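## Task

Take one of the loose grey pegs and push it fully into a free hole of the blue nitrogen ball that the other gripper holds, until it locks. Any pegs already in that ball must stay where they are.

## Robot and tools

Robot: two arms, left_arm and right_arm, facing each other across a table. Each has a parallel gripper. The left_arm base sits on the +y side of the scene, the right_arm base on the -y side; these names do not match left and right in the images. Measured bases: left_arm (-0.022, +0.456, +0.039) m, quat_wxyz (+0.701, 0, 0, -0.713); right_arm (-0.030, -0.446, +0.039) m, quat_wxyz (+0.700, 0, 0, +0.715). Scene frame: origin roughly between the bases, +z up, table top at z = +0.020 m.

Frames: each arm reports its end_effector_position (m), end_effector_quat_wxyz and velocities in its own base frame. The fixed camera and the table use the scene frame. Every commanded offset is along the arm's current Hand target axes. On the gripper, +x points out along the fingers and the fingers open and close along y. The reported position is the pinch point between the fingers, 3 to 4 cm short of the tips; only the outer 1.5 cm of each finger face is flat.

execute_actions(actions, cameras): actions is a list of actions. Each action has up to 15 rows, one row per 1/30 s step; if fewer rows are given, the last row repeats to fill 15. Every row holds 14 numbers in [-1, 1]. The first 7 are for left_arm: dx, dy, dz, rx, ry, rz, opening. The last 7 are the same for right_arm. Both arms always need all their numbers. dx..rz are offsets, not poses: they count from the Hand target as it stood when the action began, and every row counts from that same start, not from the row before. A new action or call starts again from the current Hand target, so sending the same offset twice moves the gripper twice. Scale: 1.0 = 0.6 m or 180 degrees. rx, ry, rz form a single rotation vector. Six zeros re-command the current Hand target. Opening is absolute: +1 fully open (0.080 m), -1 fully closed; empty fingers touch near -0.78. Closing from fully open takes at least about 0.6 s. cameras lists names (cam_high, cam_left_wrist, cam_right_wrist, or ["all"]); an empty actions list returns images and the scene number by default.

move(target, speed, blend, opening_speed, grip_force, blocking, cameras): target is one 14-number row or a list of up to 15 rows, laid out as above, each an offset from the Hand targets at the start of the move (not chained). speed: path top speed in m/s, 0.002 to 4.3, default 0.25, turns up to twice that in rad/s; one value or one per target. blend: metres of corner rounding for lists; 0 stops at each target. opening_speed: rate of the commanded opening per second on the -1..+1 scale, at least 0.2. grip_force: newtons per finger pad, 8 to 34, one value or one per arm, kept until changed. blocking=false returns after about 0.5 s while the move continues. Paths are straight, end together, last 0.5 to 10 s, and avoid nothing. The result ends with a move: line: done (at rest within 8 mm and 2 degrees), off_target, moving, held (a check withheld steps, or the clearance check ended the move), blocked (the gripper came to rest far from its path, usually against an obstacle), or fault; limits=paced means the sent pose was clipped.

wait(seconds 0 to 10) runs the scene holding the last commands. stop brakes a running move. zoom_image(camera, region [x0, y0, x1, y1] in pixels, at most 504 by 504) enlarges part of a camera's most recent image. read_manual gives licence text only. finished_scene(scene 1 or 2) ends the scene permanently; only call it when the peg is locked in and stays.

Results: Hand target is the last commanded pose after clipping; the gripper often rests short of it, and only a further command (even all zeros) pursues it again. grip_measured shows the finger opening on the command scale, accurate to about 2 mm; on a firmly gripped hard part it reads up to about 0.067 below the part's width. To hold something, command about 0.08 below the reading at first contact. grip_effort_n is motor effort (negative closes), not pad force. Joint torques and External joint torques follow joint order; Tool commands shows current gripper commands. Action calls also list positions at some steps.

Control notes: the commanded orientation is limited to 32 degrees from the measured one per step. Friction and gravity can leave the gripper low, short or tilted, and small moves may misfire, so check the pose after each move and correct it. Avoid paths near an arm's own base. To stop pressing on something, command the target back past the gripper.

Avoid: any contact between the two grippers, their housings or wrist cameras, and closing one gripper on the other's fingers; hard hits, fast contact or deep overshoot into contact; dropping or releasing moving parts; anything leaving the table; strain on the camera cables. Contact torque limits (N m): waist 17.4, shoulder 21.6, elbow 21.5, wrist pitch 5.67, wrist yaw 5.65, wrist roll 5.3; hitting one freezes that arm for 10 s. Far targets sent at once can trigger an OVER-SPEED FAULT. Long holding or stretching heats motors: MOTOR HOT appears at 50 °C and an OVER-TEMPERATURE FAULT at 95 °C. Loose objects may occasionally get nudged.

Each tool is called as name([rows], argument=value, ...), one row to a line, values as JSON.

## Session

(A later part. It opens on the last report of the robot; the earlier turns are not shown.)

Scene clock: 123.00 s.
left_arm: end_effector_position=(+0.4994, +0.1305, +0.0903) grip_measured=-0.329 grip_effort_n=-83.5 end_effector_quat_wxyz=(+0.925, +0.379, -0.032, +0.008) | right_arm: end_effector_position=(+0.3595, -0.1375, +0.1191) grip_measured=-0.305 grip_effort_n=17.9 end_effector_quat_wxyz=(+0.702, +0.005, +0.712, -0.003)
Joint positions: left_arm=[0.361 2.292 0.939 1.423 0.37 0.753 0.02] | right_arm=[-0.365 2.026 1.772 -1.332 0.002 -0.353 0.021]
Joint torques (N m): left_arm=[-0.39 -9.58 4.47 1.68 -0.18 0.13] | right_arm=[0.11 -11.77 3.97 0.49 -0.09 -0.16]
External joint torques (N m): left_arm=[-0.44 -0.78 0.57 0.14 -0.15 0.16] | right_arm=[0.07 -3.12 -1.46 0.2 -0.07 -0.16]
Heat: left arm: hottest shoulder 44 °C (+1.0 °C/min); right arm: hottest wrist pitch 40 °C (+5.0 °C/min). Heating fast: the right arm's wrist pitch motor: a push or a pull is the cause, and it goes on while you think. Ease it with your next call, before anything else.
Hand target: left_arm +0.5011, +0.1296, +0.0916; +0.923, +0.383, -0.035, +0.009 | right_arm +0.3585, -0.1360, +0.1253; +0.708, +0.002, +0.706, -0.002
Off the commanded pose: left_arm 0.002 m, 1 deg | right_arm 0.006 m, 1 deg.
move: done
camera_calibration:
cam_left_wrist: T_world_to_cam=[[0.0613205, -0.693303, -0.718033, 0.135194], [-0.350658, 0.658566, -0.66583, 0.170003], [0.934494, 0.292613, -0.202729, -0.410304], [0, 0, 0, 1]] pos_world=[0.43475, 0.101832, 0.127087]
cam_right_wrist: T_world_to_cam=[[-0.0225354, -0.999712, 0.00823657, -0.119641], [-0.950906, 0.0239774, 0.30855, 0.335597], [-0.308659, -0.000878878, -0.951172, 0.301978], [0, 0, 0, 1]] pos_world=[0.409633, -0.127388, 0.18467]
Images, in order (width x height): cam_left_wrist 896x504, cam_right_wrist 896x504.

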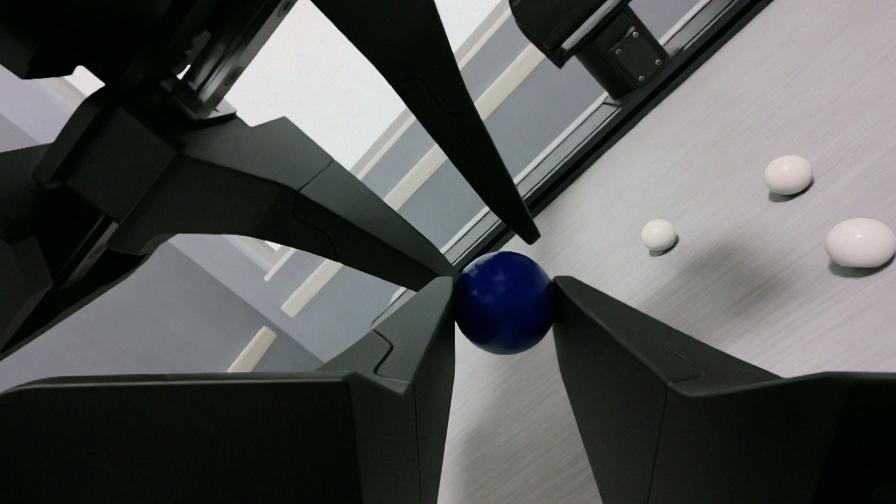

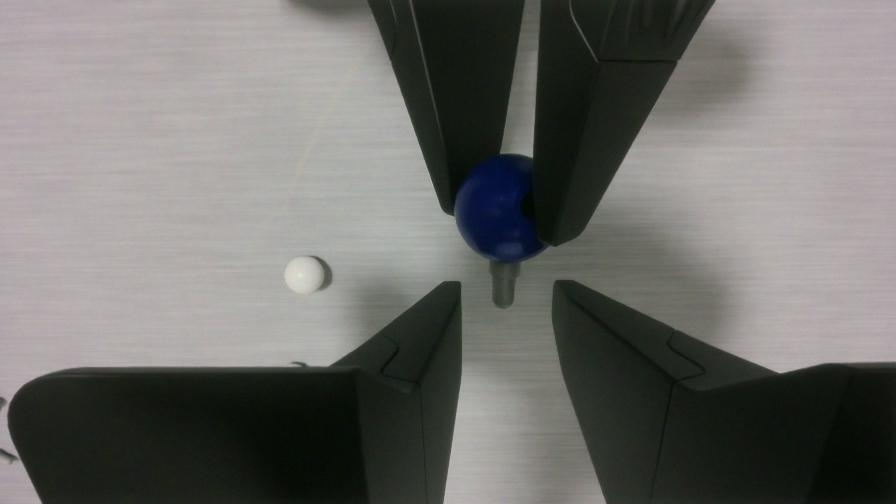

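move(target=[0,0,0,0,0,0,-0.465, 0,0.003,-0.063,0,0,0,-0.3], speed=0.1, cameras=["all"])

zoom_image(camera="cam_right_wrist", region=[430, 20, 580, 170])

zoom_image(camera="cam_high", region=[360, 310, 430, 370])

Scene clock: 127.07 s.
left_arm: end_effector_position=(+0.4994, +0.1305, +0.0903) grip_measured=-0.329 grip_effort_n=-83.5 end_effector_quat_wxyz=(+0.925, +0.379, -0.032, +0.008) | right_arm: end_effector_position=(+0.3225, -0.1344, +0.1204) grip_measured=-0.303 grip_effort_n=17.9 end_effector_quat_wxyz=(+0.703, +0.004, +0.712, -0.002)
Joint positions: left_arm=[0.361 2.292 0.939 1.423 0.37 0.753 0.02] | right_arm=[-0.394 1.881 1.576 -1.279 0.002 -0.385 0.021]
Joint torques (N m): left_arm=[-0.39 -9.58 4.48 1.68 -0.18 0.13] | right_arm=[-0.04 -10.78 3.92 0.52 -0.08 -0.14]
External joint torques (N m): left_arm=[-0.36 -0.73 0.56 0.12 -0.16 0.16] | right_arm=[-0.09 -3.1 -1.51 0.22 -0.06 -0.14]
Heat: left arm: hottest shoulder 45 °C (+2.0 °C/min); right arm: hottest wrist pitch 39 °C (+4.1 °C/min).
Hand target: left_arm +0.5011, +0.1296, +0.0916; +0.923, +0.383, -0.035, +0.009 | right_arm +0.3207, -0.1340, +0.1252; +0.708, +0.002, +0.707, -0.002
Off the commanded pose: left_arm 0.002 m, 1 deg | right_arm 0.005 m, 1 deg.
move: done
camera_calibration:
cam_left_wrist: T_world_to_cam=[[0.0613205, -0.693303, -0.718033, 0.135194], [-0.350658, 0.658566, -0.66583, 0.170003], [0.934494, 0.292613, -0.202729, -0.410304], [0, 0, 0, 1]] pos_world=[0.43475, 0.101832, 0.127087]
cam_right_wrist: T_world_to_cam=[[-0.0192053, -0.99978, 0.00844239, -0.118384], [-0.951568, 0.0208693, 0.30673, 0.299901], [-0.306839, -0.00214265, -0.951759, 0.291098], [0, 0, 0, 1]] pos_world=[0.372423, -0.123993, 0.186066]

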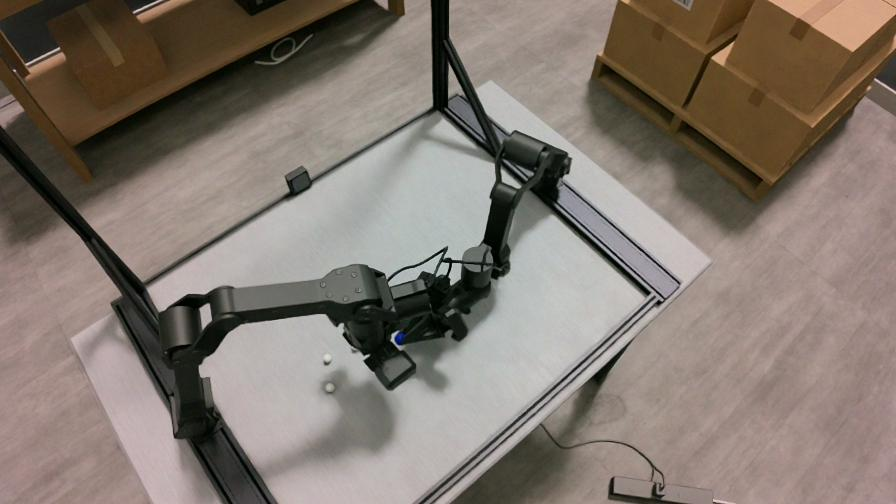

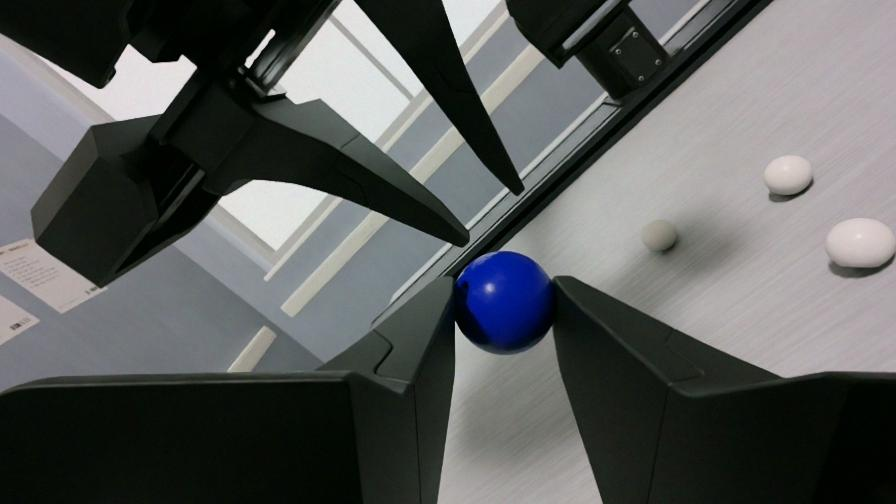

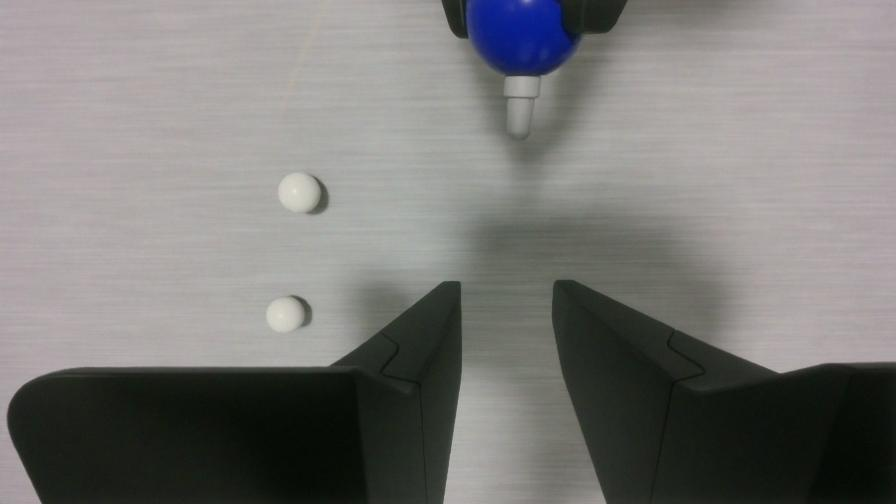

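Scaled by 3.360 from the camera's 896x504 image, which has a finer 1280x720 frame.

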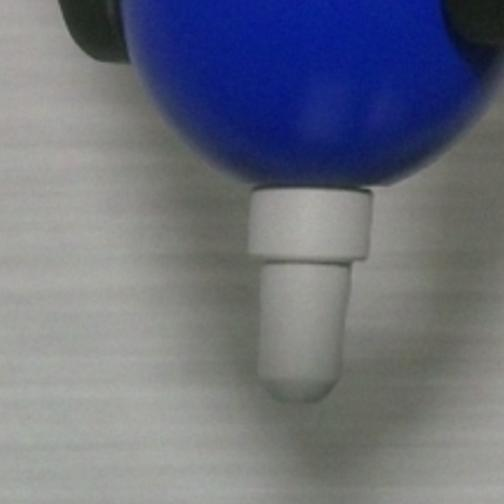

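Scaled by 7.200 from the camera's 896x504 image, which has a finer 1280x720 frame.

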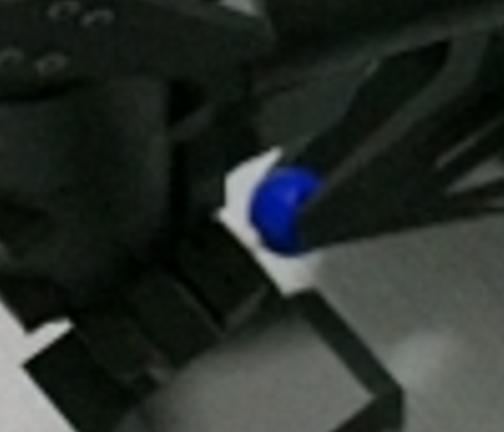

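zoom_image(camera="cam_right_wrist", region=[495, 60, 550, 110])

Scaled by 9.164 from the camera's 896x504 image, which has a finer 1280x720 frame.

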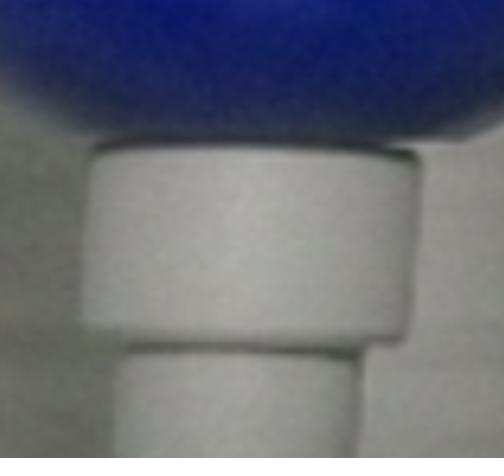

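move(target=[-0.1483,0.0183,0.0205,0,0,0,-0.465, 0,0,0,0,0,0,-0.3], speed=0.15)

Scene clock: 133.63 s.
left_arm: end_effector_position=(+0.4133, +0.1299, +0.0965) grip_measured=-0.329 grip_effort_n=-83.5 end_effector_quat_wxyz=(+0.926, +0.378, -0.018, +0.003) | right_arm: end_effector_position=(+0.3225, -0.1344, +0.1204) grip_measured=-0.303 grip_effort_n=17.9 end_effector_quat_wxyz=(+0.703, +0.004, +0.712, -0.002)
Joint positions: left_arm=[0.462 2.108 0.582 1.566 0.469 0.756 0.02] | right_arm=[-0.394 1.881 1.576 -1.279 0.002 -0.385 0.021]
Joint torques (N m): left_arm=[0.39 -9.68 2.01 1.78 0.28 0.13] | right_arm=[-0.3 -10.67 3.95 0.49 -0.09 -0.15]
External joint torques (N m): left_arm=[0.38 -2.84 -1.06 0.26 0.29 0.17] | right_arm=[-0.34 -3.05 -1.43 0.21 -0.07 -0.15]
Heat: left arm: hottest shoulder 46 °C (+3.0 °C/min); right arm: hottest wrist pitch 38 °C (+3.0 °C/min).
Hand target: left_arm +0.4112, +0.1296, +0.1017; +0.923, +0.382, -0.035, +0.010 | right_arm +0.3208, -0.1340, +0.1252; +0.708, +0.002, +0.707, -0.002
Off the commanded pose: left_arm 0.006 m, 2 deg | right_arm 0.005 m, 1 deg.
joint sent to its limit (left arm) — joint 4 (wrist pitch), upper limit. The joint targets still meet the commanded pose.
move: done

move(target=[0,0,0,0,0,0,-0.465, 0.0587,-0.011,0.1053,0,-0.5,0,-0.3], speed=0.3, cameras=["all"])

zoom_image(camera="cam_right_wrist", region=[400, 150, 620, 350])

Scene clock: 138.50 s.
left_arm: end_effector_position=(+0.4132, +0.1298, +0.0964) grip_measured=-0.329 grip_effort_n=-83.5 end_effector_quat_wxyz=(+0.926, +0.377, -0.018, +0.003) | right_arm: end_effector_position=(+0.3828, -0.1411, +0.0921) grip_measured=-0.303 grip_effort_n=17.4 end_effector_quat_wxyz=(+1.000, -0.003, +0.000, -0.003)
Joint positions: left_arm=[0.462 2.108 0.582 1.566 0.469 0.756 0.02] | right_arm=[-0.543 2.055 0.487 1.568 -0.536 -0.007 0.021]
Joint torques (N m): left_arm=[0.36 -9.68 2.01 1.79 0.27 0.13] | right_arm=[0.26 -5.68 2.95 1.95 0.01 0.21]
External joint torques (N m): left_arm=[0.36 -2.87 -1.03 0.28 0.28 0.16] | right_arm=[0.29 0.54 0.11 0.41 0.01 0.2]
Heat: left arm: hottest shoulder 46 °C (+4.0 °C/min); right arm: hottest shoulder 38 °C (+5.0 °C/min).
Hand target: left_arm +0.4112, +0.1296, +0.1016; +0.923, +0.382, -0.035, +0.010 | right_arm +0.3840, -0.1408, +0.0900; +1.000, +0.000, -0.001, -0.003
Off the commanded pose: left_arm 0.006 m, 2 deg | right_arm 0.002 m, 0 deg.
joint sent to its limit (left arm) — joint 4 (wrist pitch), upper limit. The joint targets still meet the commanded pose.
joint sent to its limit (right arm) — joint 4 (wrist pitch), upper limit. The joint targets still meet the commanded pose.
move: done
camera_calibration:
cam_left_wrist: T_world_to_cam=[[0.0413119, -0.696464, -0.716401, 0.152872], [-0.37198, 0.654749, -0.657978, 0.152891], [0.927321, 0.293669, -0.232022, -0.322677], [0, 0, 0, 1]] pos_world=[0.349782, 0.101125, 0.135249]
cam_right_wrist: T_world_to_cam=[[-0.0182086, -0.999823, -0.00466609, -0.122944], [-0.295002, 0.0098315, -0.955446, 0.229348], [0.955323, -0.0160208, -0.295129, -0.262892], [0, 0, 0, 1]] pos_world=[0.316566, -0.129389, 0.140969]

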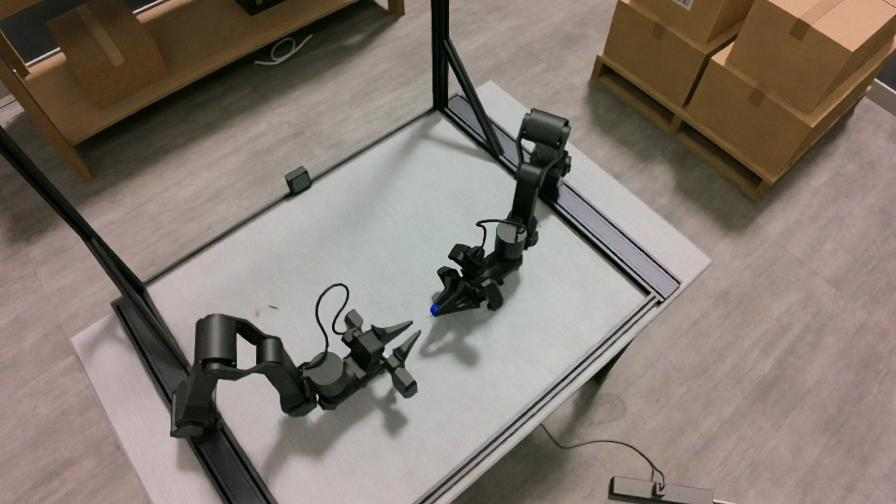

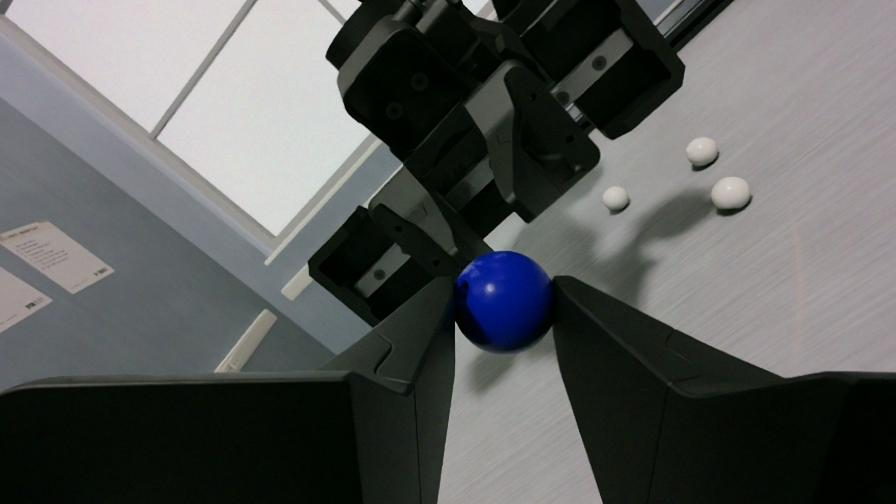

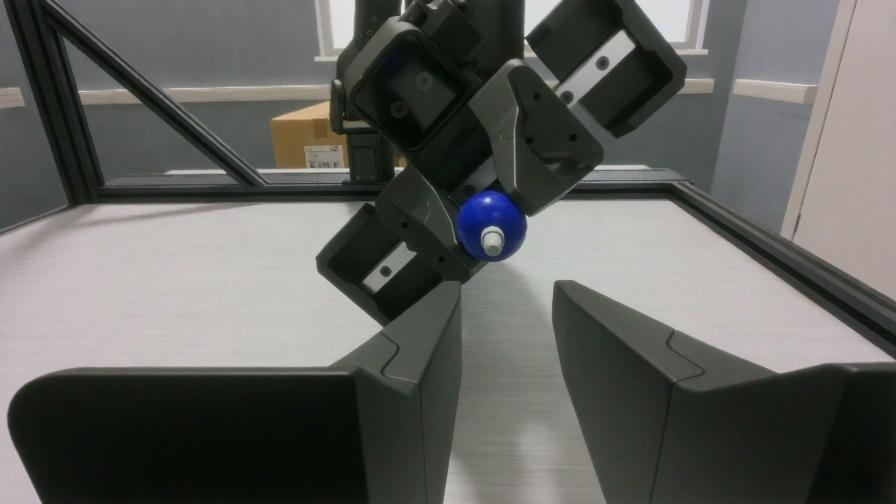

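Scaled by 2.291 from the camera's 896x504 image, which has a finer 1280x720 frame.

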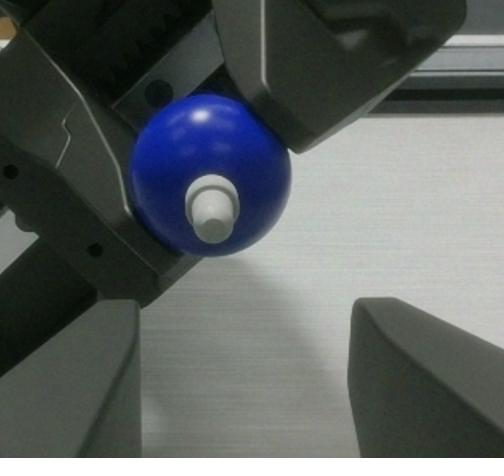

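move(target=[0,0,0,0,0,0,-0.465, 0.02,0.0025,0.0058,0,0,0,-0.3], speed=0.08, cameras=["cam_high","cam_right_wrist"])

zoom_image(camera="cam_right_wrist", region=[400, 150, 620, 350])

zoom_image(camera="cam_high", region=[390, 280, 460, 350])

Scene clock: 140.90 s.
left_arm: end_effector_position=(+0.4132, +0.1298, +0.0964) grip_measured=-0.329 grip_effort_n=-83.5 end_effector_quat_wxyz=(+0.926, +0.377, -0.018, +0.003) | right_arm: end_effector_position=(+0.3937, -0.1389, +0.0949) grip_measured=-0.303 grip_effort_n=17.4 end_effector_quat_wxyz=(+1.000, -0.003, -0.001, -0.002)
Joint positions: left_arm=[0.462 2.108 0.582 1.566 0.469 0.756 0.02] | right_arm=[-0.516 2.055 0.522 1.536 -0.511 -0.004 0.021]
Joint torques (N m): left_arm=[0.37 -9.67 2 1.79 0.27 0.13] | right_arm=[0.17 -5.73 3.54 1.71 0.03 0.22]
External joint torques (N m): left_arm=[0.4 -2.71 -1.1 0.23 0.28 0.16] | right_arm=[0.19 0.62 0.56 0.17 0.03 0.22]
Heat: left arm: hottest shoulder 46 °C (+4.0 °C/min); right arm: hottest wrist pitch 38 °C (+4.0 °C/min).
Hand target: left_arm +0.4112, +0.1296, +0.1016; +0.923, +0.382, -0.035, +0.010 | right_arm +0.3960, -0.1393, +0.0935; +1.000, +0.000, -0.001, -0.002
Off the commanded pose: left_arm 0.006 m, 2 deg | right_arm 0.003 m, 0 deg.
joint sent to its limit (left arm) — joint 4 (wrist pitch), upper limit. The joint targets still meet the commanded pose.
move: done
camera_calibration:
cam_right_wrist: T_world_to_cam=[[-0.0162438, -0.999853, -0.00548585, -0.121168], [-0.292447, 0.00999765, -0.956229, 0.234385], [0.956144, -0.0139285, -0.292566, -0.272754], [0, 0, 0, 1]] pos_world=[0.327369, -0.127293, 0.143662]
Images, in order (width x height): cam_high 896x504, cam_right_wrist 896x504.

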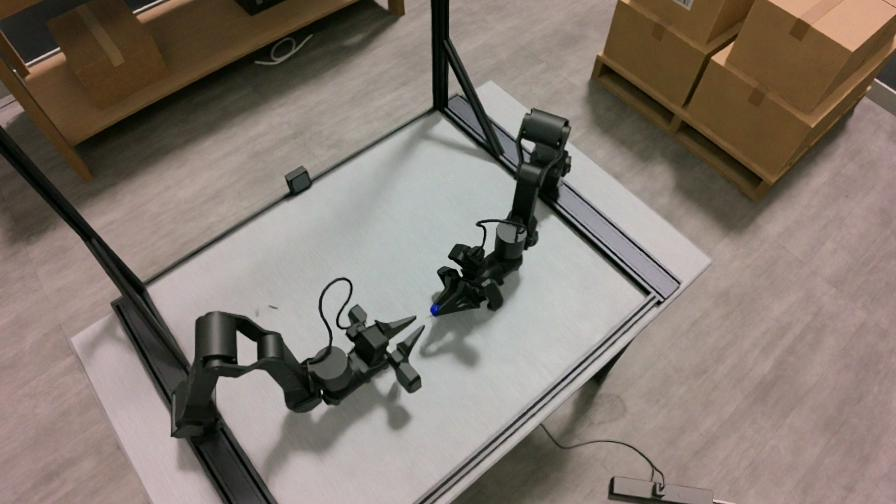

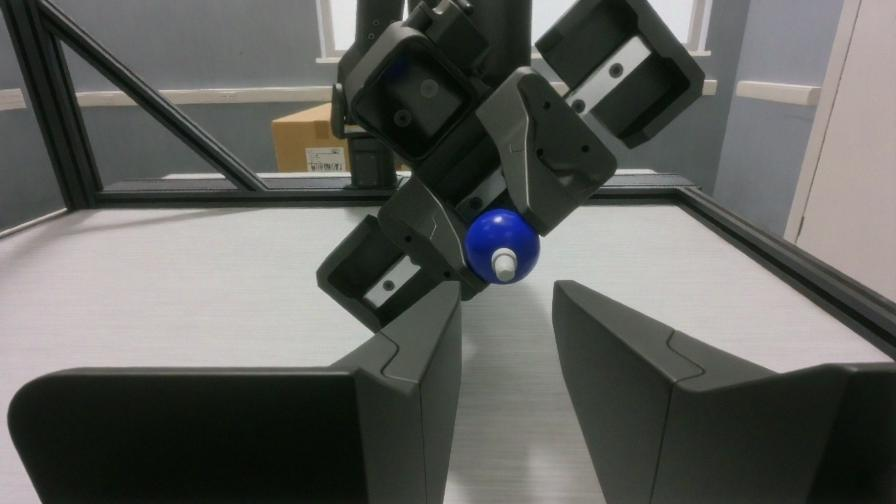

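Scaled by 2.291 from the camera's 896x504 image, which has a finer 1280x720 frame.

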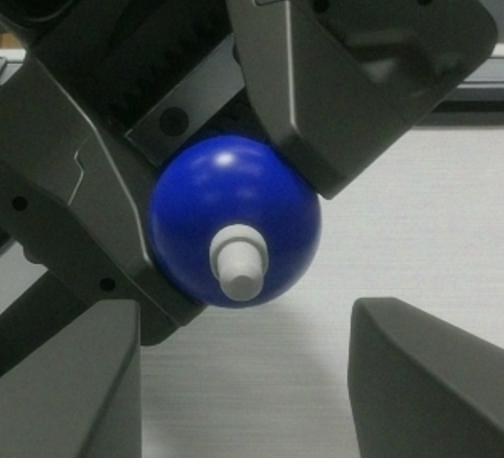

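Scaled by 7.200 from the camera's 896x504 image, which has a finer 1280x720 frame.

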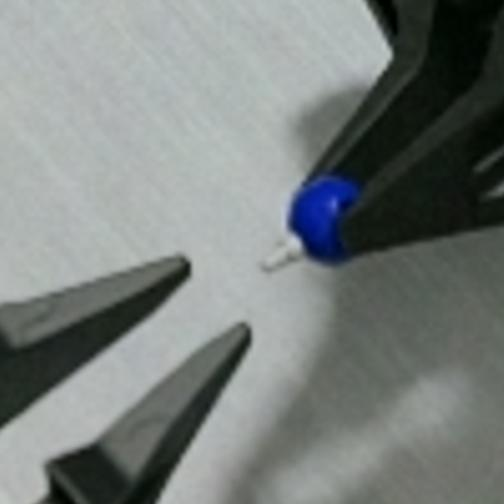

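move(target=[0,0,0,0,0,0,-0.465, 0.0083,-0.0005,0.0058,0,0,0,-0.3], speed=0.05, cameras=["cam_high","cam_right_wrist"])

zoom_image(camera="cam_right_wrist", region=[400, 170, 620, 370])

zoom_image(camera="cam_high", region=[390, 280, 460, 350])

Scene clock: 143.67 s.
left_arm: end_effector_position=(+0.4132, +0.1298, +0.0964) grip_measured=-0.329 grip_effort_n=-83.5 end_effector_quat_wxyz=(+0.926, +0.377, -0.018, +0.003) | right_arm: end_effector_position=(+0.3985, -0.1393, +0.0940) grip_measured=-0.303 grip_effort_n=17.4 end_effector_quat_wxyz=(+1.000, +0.000, +0.004, -0.003)
Joint positions: left_arm=[0.462 2.108 0.582 1.566 0.469 0.756 0.02] | right_arm=[-0.509 2.055 0.54 1.507 -0.504 -0.004 0.021]
Joint torques (N m): left_arm=[0.36 -9.67 2.01 1.78 0.27 0.14] | right_arm=[0.21 -7.18 3.67 1.72 0.05 0.21]
External joint torques (N m): left_arm=[0.36 -2.79 -1.04 0.25 0.28 0.17] | right_arm=[0.22 -0.78 0.6 0.2 0.05 0.21]
Heat: left arm: hottest shoulder 46 °C (+4.0 °C/min); right arm: hottest wrist pitch 38 °C (+4.0 °C/min).
Hand target: left_arm +0.4112, +0.1296, +0.1016; +0.923, +0.382, -0.035, +0.010 | right_arm +0.4009, -0.1398, +0.0970; +1.000, +0.000, -0.001, -0.003
Off the commanded pose: left_arm 0.006 m, 2 deg | right_arm 0.004 m, 1 deg.
joint sent to its limit (left arm) — joint 4 (wrist pitch), upper limit. The joint targets still meet the commanded pose.
move: done
camera_calibration:
cam_right_wrist: T_world_to_cam=[[-0.0167314, -0.999803, -0.0106583, -0.120862], [-0.301659, 0.0152107, -0.953294, 0.23909], [0.953269, -0.0127348, -0.301855, -0.275422], [0, 0, 0, 1]] pos_world=[0.332653, -0.127983, 0.143497]
Images, in order (width x height): cam_high 896x504, cam_right_wrist 896x504.

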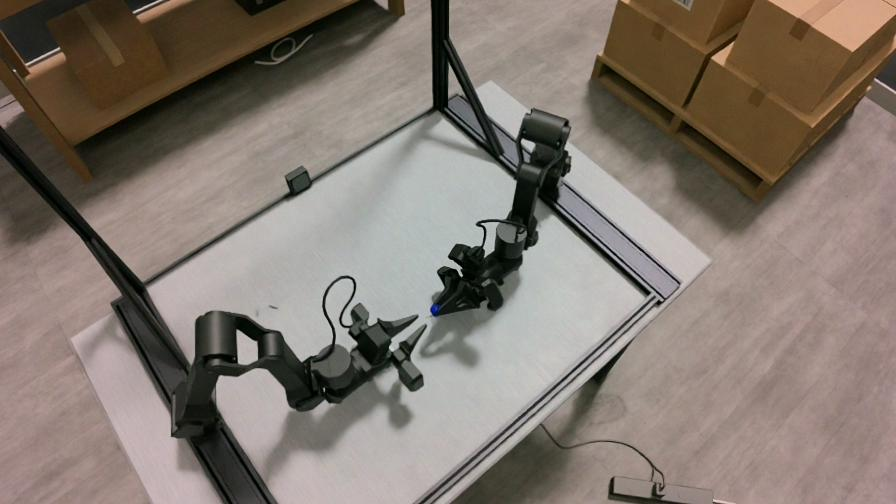

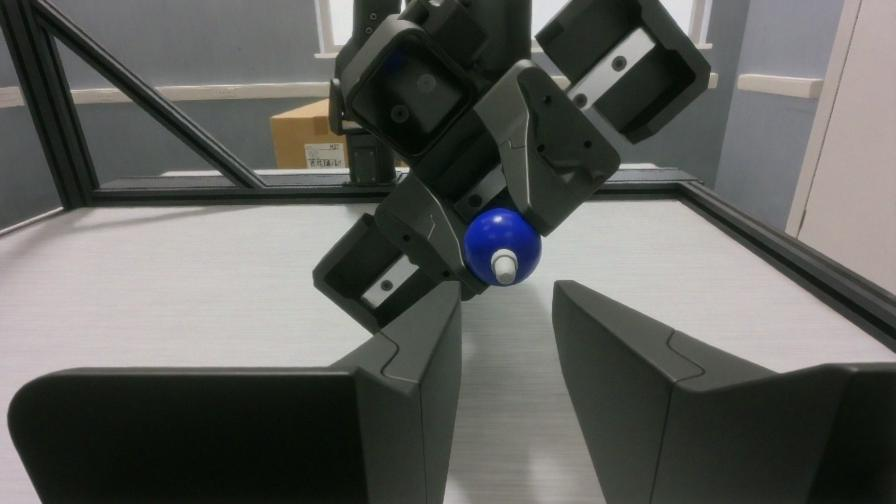

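Scaled by 2.291 from the camera's 896x504 image, which has a finer 1280x720 frame.

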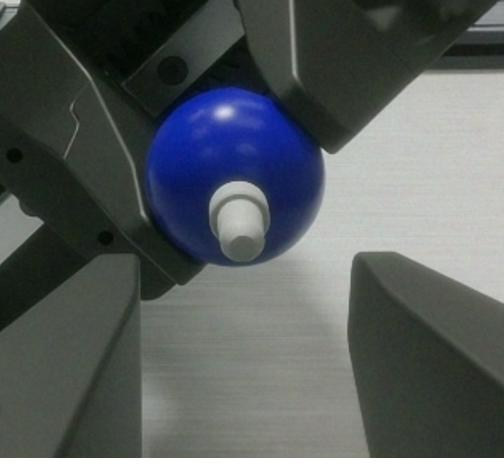

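Scaled by 7.200 from the camera's 896x504 image, which has a finer 1280x720 frame.

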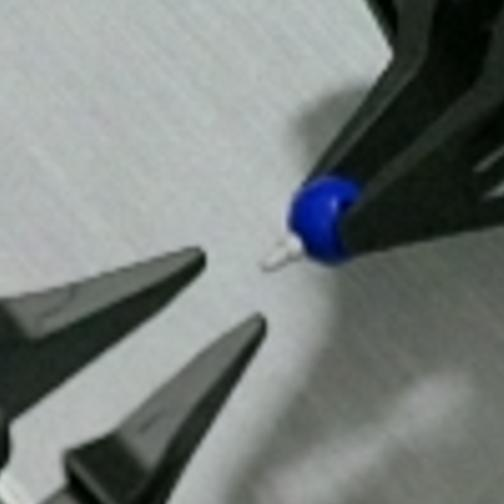

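move(target=[0,0,0,0,0,0,-0.465, 0.005,-0.0005,0.0075,0,-0.002,0,-0.3], speed=0.05, cameras=["cam_right_wrist"])

zoom_image(camera="cam_right_wrist", region=[400, 170, 620, 370])

Scene clock: 145.23 s.
left_arm: end_effector_position=(+0.4132, +0.1298, +0.0964) grip_measured=-0.329 grip_effort_n=-83.5 end_effector_quat_wxyz=(+0.926, +0.377, -0.018, +0.003) | right_arm: end_effector_position=(+0.4014, -0.1394, +0.0940) grip_measured=-0.303 grip_effort_n=17.4 end_effector_quat_wxyz=(+1.000, +0.003, +0.006, -0.002)
Joint positions: left_arm=[0.462 2.108 0.582 1.566 0.469 0.756 0.02] | right_arm=[-0.505 2.055 0.551 1.492 -0.5 -0.001 0.021]
Joint torques (N m): left_arm=[0.37 -9.67 2.03 1.79 0.27 0.13] | right_arm=[0.2 -8.53 3.59 1.71 0.03 0.19]
External joint torques (N m): left_arm=[0.4 -2.76 -1.07 0.24 0.28 0.17] | right_arm=[0.19 -2.03 0.47 0.16 0.03 0.19]
Heat: left arm: hottest shoulder 46 °C (+4.1 °C/min); right arm: hottest wrist pitch 38 °C (+4.1 °C/min).
Hand target: left_arm +0.4112, +0.1296, +0.1016; +0.923, +0.382, -0.035, +0.010 | right_arm +0.4039, -0.1400, +0.1015; +1.000, +0.000, -0.004, -0.002
Off the commanded pose: left_arm 0.006 m, 2 deg | right_arm 0.008 m, 1 deg.
joint sent to its limit (left arm) — joint 4 (wrist pitch), upper limit. The joint targets still meet the commanded pose.
move: done
camera_calibration:
cam_right_wrist: T_world_to_cam=[[-0.0164589, -0.999738, -0.015915, -0.120626], [-0.304918, 0.0201776, -0.952165, 0.241902], [0.952236, -0.0108188, -0.30517, -0.277212], [0, 0, 0, 1]] pos_world=[0.335746, -0.128474, 0.143814]
Images, in order (width x height): cam_right_wrist 896x504.

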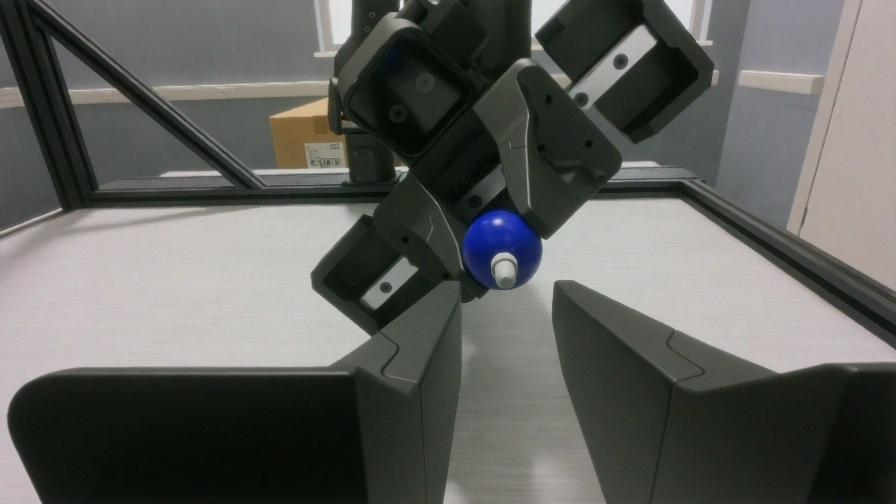

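Scaled by 2.291 from the camera's 896x504 image, which has a finer 1280x720 frame.

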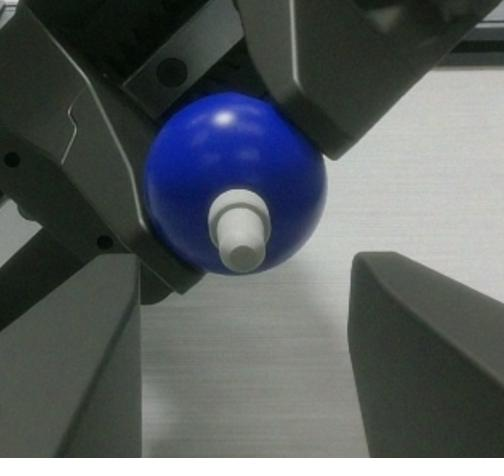

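move(target=[0,0,0,0,0,0,-0.465, -0.008,0,0.013,0,0,0,-0.3], speed=0.05)

Scene clock: 146.53 s.
left_arm: end_effector_position=(+0.4132, +0.1298, +0.0964) grip_measured=-0.329 grip_effort_n=-83.5 end_effector_quat_wxyz=(+0.926, +0.377, -0.018, +0.003) | right_arm: end_effector_position=(+0.4006, -0.1401, +0.1035) grip_measured=-0.303 grip_effort_n=17.4 end_effector_quat_wxyz=(+1.000, +0.001, +0.002, -0.003)
Joint positions: left_arm=[0.462 2.108 0.582 1.566 0.469 0.756 0.02] | right_arm=[-0.508 2.016 0.548 1.464 -0.502 -0.001 0.021]
Joint torques (N m): left_arm=[0.36 -9.67 2.02 1.79 0.27 0.14] | right_arm=[-0.25 -9.24 2.25 1.71 -0.09 0.21]
External joint torques (N m): left_arm=[0.38 -2.78 -1.04 0.25 0.28 0.17] | right_arm=[-0.26 -2.76 -1.11 0.15 -0.09 0.2]
Heat: left arm: hottest shoulder 46 °C (+4.0 °C/min); right arm: hottest wrist pitch 38 °C (+4.0 °C/min).
Hand target: left_arm +0.4112, +0.1296, +0.1016; +0.923, +0.382, -0.035, +0.010 | right_arm +0.3991, -0.1400, +0.1093; +1.000, +0.000, -0.004, -0.003
Off the commanded pose: left_arm 0.006 m, 2 deg | right_arm 0.006 m, 1 deg.
joint sent to its limit (left arm) — joint 4 (wrist pitch), upper limit. The joint targets still meet the commanded pose.
move: done

move(target=[0,0,0,0,0,0,-0.465, 0.003,0,-0.0205,0,0.002,0,-0.3], speed=0.05, cameras=["cam_right_wrist"])

zoom_image(camera="cam_right_wrist", region=[400, 170, 620, 370])

Scene clock: 148.13 s.
left_arm: end_effector_position=(+0.4132, +0.1298, +0.0964) grip_measured=-0.329 grip_effort_n=-83.5 end_effector_quat_wxyz=(+0.926, +0.377, -0.018, +0.003) | right_arm: end_effector_position=(+0.4006, -0.1401, +0.1001) grip_measured=-0.303 grip_effort_n=17.9 end_effector_quat_wxyz=(+1.000, -0.002, -0.003, -0.003)
Joint positions: left_arm=[0.462 2.108 0.582 1.566 0.469 0.756 0.02] | right_arm=[-0.508 2.044 0.548 1.503 -0.502 -0.001 0.021]
Joint torques (N m): left_arm=[0.37 -9.67 2.02 1.79 0.27 0.14] | right_arm=[-0.02 -5.94 2.87 1.96 -0.01 0.06]
External joint torques (N m): left_arm=[0.36 -2.85 -1 0.27 0.28 0.17] | right_arm=[-0.05 0.56 -0.34 0.41 -0.02 0.05]
Heat: left arm: hottest shoulder 46 °C (+4.1 °C/min); right arm: hottest wrist pitch 38 °C (+4.1 °C/min).
Hand target: left_arm +0.4112, +0.1296, +0.1016; +0.923, +0.382, -0.035, +0.010 | right_arm +0.4010, -0.1400, +0.0970; +1.000, +0.000, -0.001, -0.003
Off the commanded pose: left_arm 0.006 m, 2 deg | right_arm 0.003 m, 0 deg.
joint sent to its limit (left arm) — joint 4 (wrist pitch), upper limit. The joint targets still meet the commanded pose.
move: done
camera_calibration:
cam_right_wrist: T_world_to_cam=[[-0.016935, -0.999835, -0.006567, -0.121934], [-0.288258, 0.0111713, -0.957488, 0.240068], [0.957403, -0.0143221, -0.288399, -0.278817], [0, 0, 0, 1]] pos_world=[0.334077, -0.128589, 0.148651]
Images, in order (width x height): cam_right_wrist 896x504.

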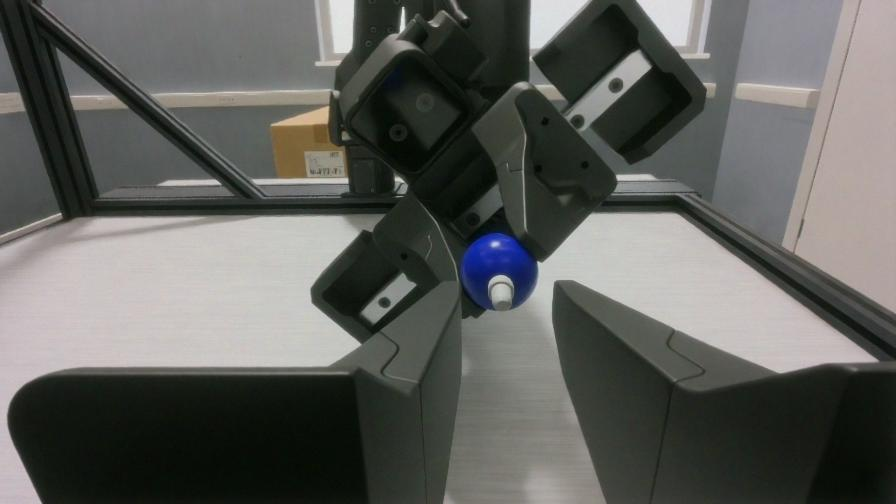

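Scaled by 2.291 from the camera's 896x504 image, which has a finer 1280x720 frame.

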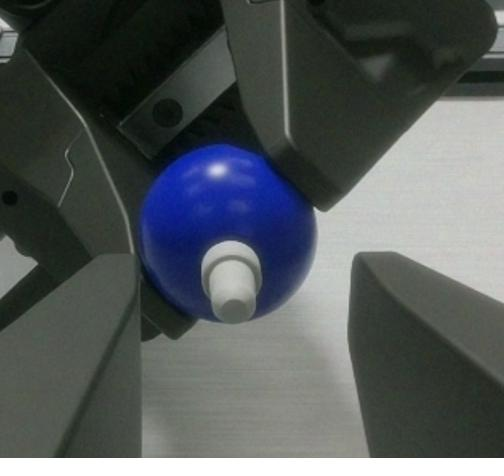

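move(target=[0,0,0,0,0,0,-0.465, 0.015,0.0012,0.0003,0,0,0,-0.3], speed=0.04, cameras=["cam_right_wrist","cam_high"])

zoom_image(camera="cam_right_wrist", region=[400, 200, 620, 400])

zoom_image(camera="cam_high", region=[390, 280, 460, 350])

Scene clock: 150.03 s.
left_arm: end_effector_position=(+0.4132, +0.1298, +0.0964) grip_measured=-0.329 grip_effort_n=-83.5 end_effector_quat_wxyz=(+0.926, +0.377, -0.018, +0.003) | right_arm: end_effector_position=(+0.4076, -0.1390, +0.0988) grip_measured=-0.303 grip_effort_n=17.4 end_effector_quat_wxyz=(+1.000, -0.001, -0.001, -0.003)
Joint positions: left_arm=[0.462 2.108 0.582 1.566 0.469 0.756 0.02] | right_arm=[-0.493 2.055 0.572 1.486 -0.488 -0.001 0.021]
Joint torques (N m): left_arm=[0.37 -9.66 2.02 1.78 0.27 0.14] | right_arm=[0.33 -5.98 3.93 1.74 0.02 0.07]
External joint torques (N m): left_arm=[0.38 -2.79 -1.04 0.26 0.28 0.17] | right_arm=[0.36 0.65 0.69 0.19 0.01 0.06]
Heat: left arm: hottest shoulder 46 °C (+4.1 °C/min); right arm: hottest wrist pitch 38 °C (+4.1 °C/min).
Hand target: left_arm +0.4112, +0.1296, +0.1016; +0.923, +0.382, -0.035, +0.010 | right_arm +0.4100, -0.1394, +0.0972; +1.000, +0.000, -0.001, -0.003
Off the commanded pose: left_arm 0.006 m, 2 deg | right_arm 0.003 m, 0 deg.
joint sent to its limit (left arm) — joint 4 (wrist pitch), upper limit. The joint targets still meet the commanded pose.
move: done
camera_calibration:
cam_right_wrist: T_world_to_cam=[[-0.016577, -0.999824, -0.008796, -0.120609], [-0.292137, 0.0132566, -0.956285, 0.242503], [0.956233, -0.0132827, -0.292305, -0.284894], [0, 0, 0, 1]] pos_world=[0.34127, -0.127586, 0.147565]
Images, in order (width x height): cam_high 896x504, cam_right_wrist 896x504.

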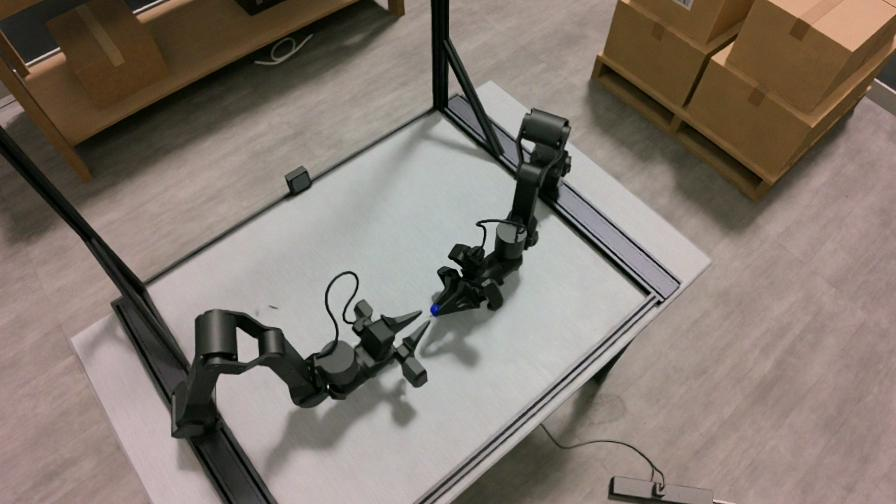

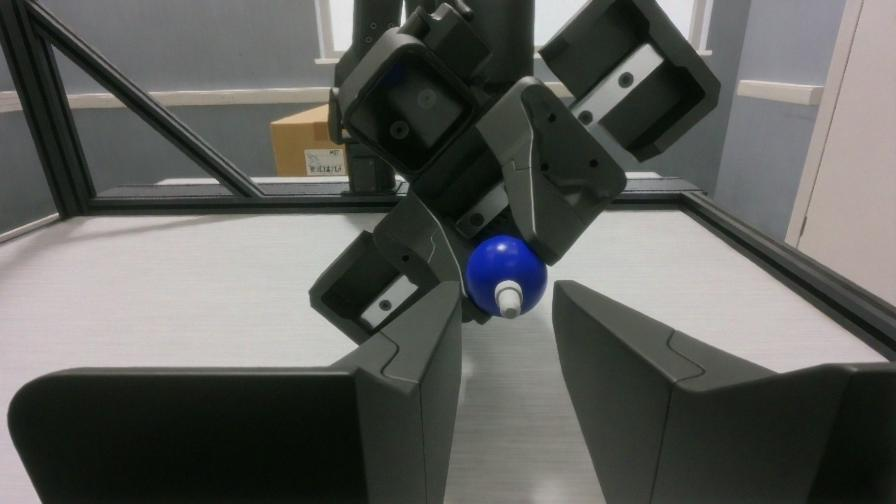

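Scaled by 2.291 from the camera's 896x504 image, which has a finer 1280x720 frame.

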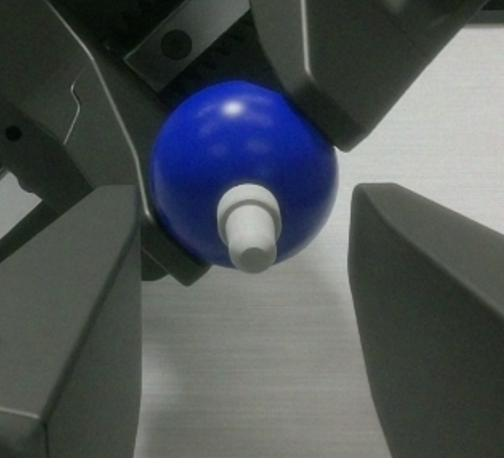

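Scaled by 7.200 from the camera's 896x504 image, which has a finer 1280x720 frame.

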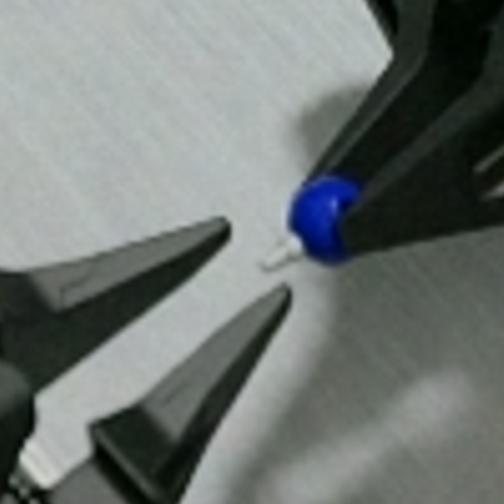

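move(target=[0,0,0,0,0,0,-0.465, 0.0045,-0.0003,0.001,0,0,0,-0.5], speed=0.03, cameras=["cam_right_wrist"])

zoom_image(camera="cam_right_wrist", region=[430, 220, 590, 380])

Scene clock: 151.73 s.
left_arm: end_effector_position=(+0.4132, +0.1298, +0.0964) grip_measured=-0.329 grip_effort_n=-83.5 end_effector_quat_wxyz=(+0.926, +0.377, -0.018, +0.003) | right_arm: end_effector_position=(+0.4103, -0.1391, +0.0993) grip_measured=-0.496 grip_effort_n=-17.0 end_effector_quat_wxyz=(+1.000, -0.001, -0.001, -0.003)
Joint positions: left_arm=[0.462 2.108 0.582 1.566 0.469 0.756 0.02] | right_arm=[-0.489 2.057 0.582 1.476 -0.484 -0.001 0.013]
Joint torques (N m): left_arm=[0.37 -9.67 2.01 1.79 0.27 0.13] | right_arm=[0.28 -5.97 3.97 1.73 0.1 0.05]
External joint torques (N m): left_arm=[0.37 -2.74 -1.1 0.23 0.29 0.17] | right_arm=[0.33 0.67 0.67 0.19 0.09 0.05]
Heat: left arm: hottest shoulder 46 °C (+4.0 °C/min); right arm: hottest wrist pitch 38 °C (+4.0 °C/min).
Hand target: left_arm +0.4112, +0.1296, +0.1016; +0.923, +0.382, -0.035, +0.010 | right_arm +0.4127, -0.1396, +0.0977; +1.000, +0.000, -0.001, -0.003
Off the commanded pose: left_arm 0.006 m, 2 deg | right_arm 0.003 m, 0 deg.
joint sent to its limit (left arm) — joint 4 (wrist pitch), upper limit. The joint targets still meet the commanded pose.
move: done
camera_calibration:
cam_right_wrist: T_world_to_cam=[[-0.0166551, -0.999821, -0.00898021, -0.120703], [-0.292443, 0.0134599, -0.956188, 0.243987], [0.956138, -0.0132992, -0.292615, -0.287226], [0, 0, 0, 1]] pos_world=[0.343969, -0.127786, 0.148167]
Images, in order (width x height): cam_right_wrist 896x504.

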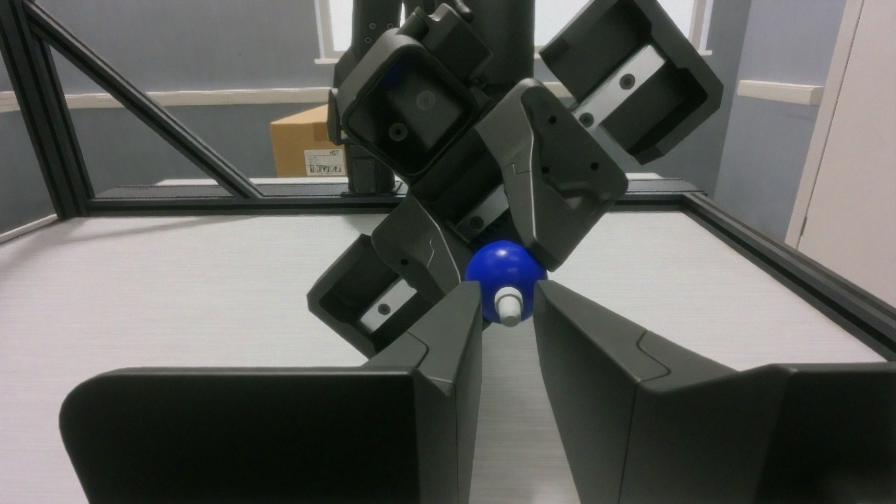

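Scaled by 3.150 from the camera's 896x504 image, which has a finer 1280x720 frame.

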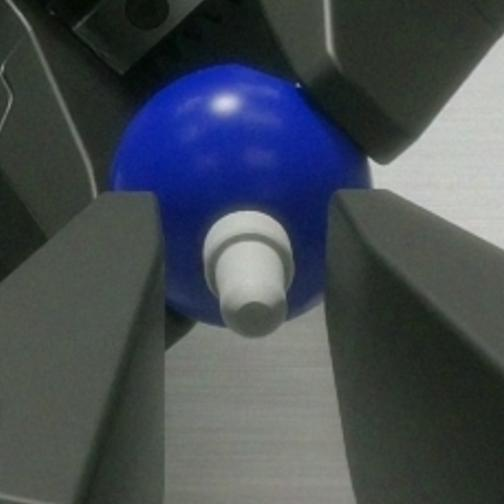

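move(target=[0,0,0,0,0,0,-0.465, 0,-0.0007,0,0,0,0,-0.85], speed=0.03, opening_speed=0.4, cameras=["cam_right_wrist"])

zoom_image(camera="cam_right_wrist", region=[430, 220, 590, 380])

Scene clock: 153.67 s.
left_arm: end_effector_position=(+0.4119, +0.1298, +0.0952) grip_measured=-0.329 grip_effort_n=-83.5 end_effector_quat_wxyz=(+0.926, +0.376, -0.016, +0.002) | right_arm: end_effector_position=(+0.4107, -0.1400, +0.0998) grip_measured=-0.770 grip_effort_n=-39.3 end_effector_quat_wxyz=(+1.000, -0.001, -0.002, -0.004)
Joint positions: left_arm=[0.464 2.107 0.577 1.565 0.472 0.756 0.02] | right_arm=[-0.49 2.057 0.585 1.476 -0.482 -0.001 0]
Joint torques (N m): left_arm=[0.18 -9.6 2.59 1.83 0.18 0.14] | right_arm=[0.28 -6.04 3.67 1.72 0 0.06]
External joint torques (N m): left_arm=[0.14 -2.73 -0.46 0.29 0.2 0.17] | right_arm=[0.31 0.64 0.38 0.17 -0.01 0.06]
Heat: left arm: hottest shoulder 46 °C (+4.0 °C/min); right arm: hottest wrist pitch 38 °C (+4.0 °C/min).
Hand target: left_arm +0.4112, +0.1296, +0.1016; +0.923, +0.382, -0.035, +0.010 | right_arm +0.4126, -0.1400, +0.0978; +1.000, +0.000, -0.001, -0.003
Off the commanded pose: left_arm 0.006 m, 2 deg | right_arm 0.003 m, 0 deg.
joint sent to its limit (left arm) — joint 4 (wrist pitch), upper limit. The joint targets still meet the commanded pose.
move: done
camera_calibration:
cam_right_wrist: T_world_to_cam=[[-0.0188733, -0.999789, -0.00813094, -0.120646], [-0.290743, 0.013269, -0.956709, 0.243957], [0.956615, -0.0156923, -0.290932, -0.288228], [0, 0, 0, 1]] pos_world=[0.344375, -0.128381, 0.14856]
Images, in order (width x height): cam_right_wrist 896x504.

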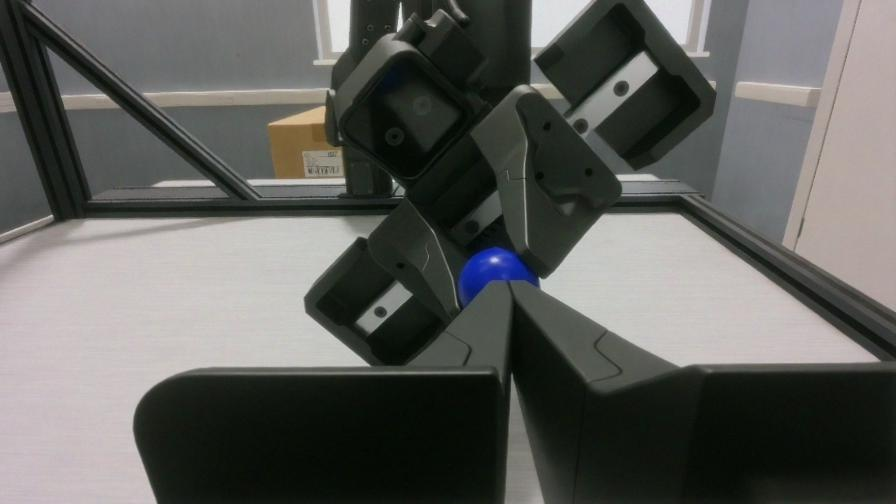

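Scaled by 3.150 from the camera's 896x504 image, which has a finer 1280x720 frame.

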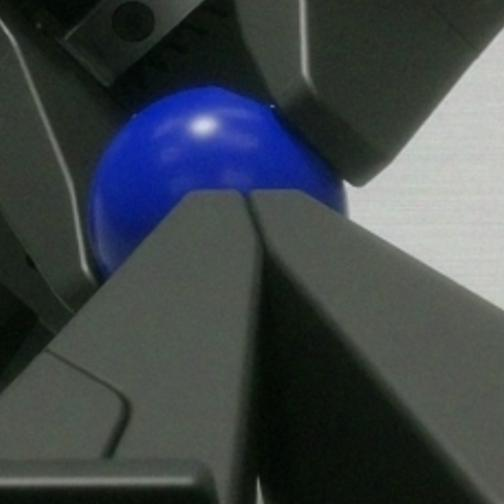

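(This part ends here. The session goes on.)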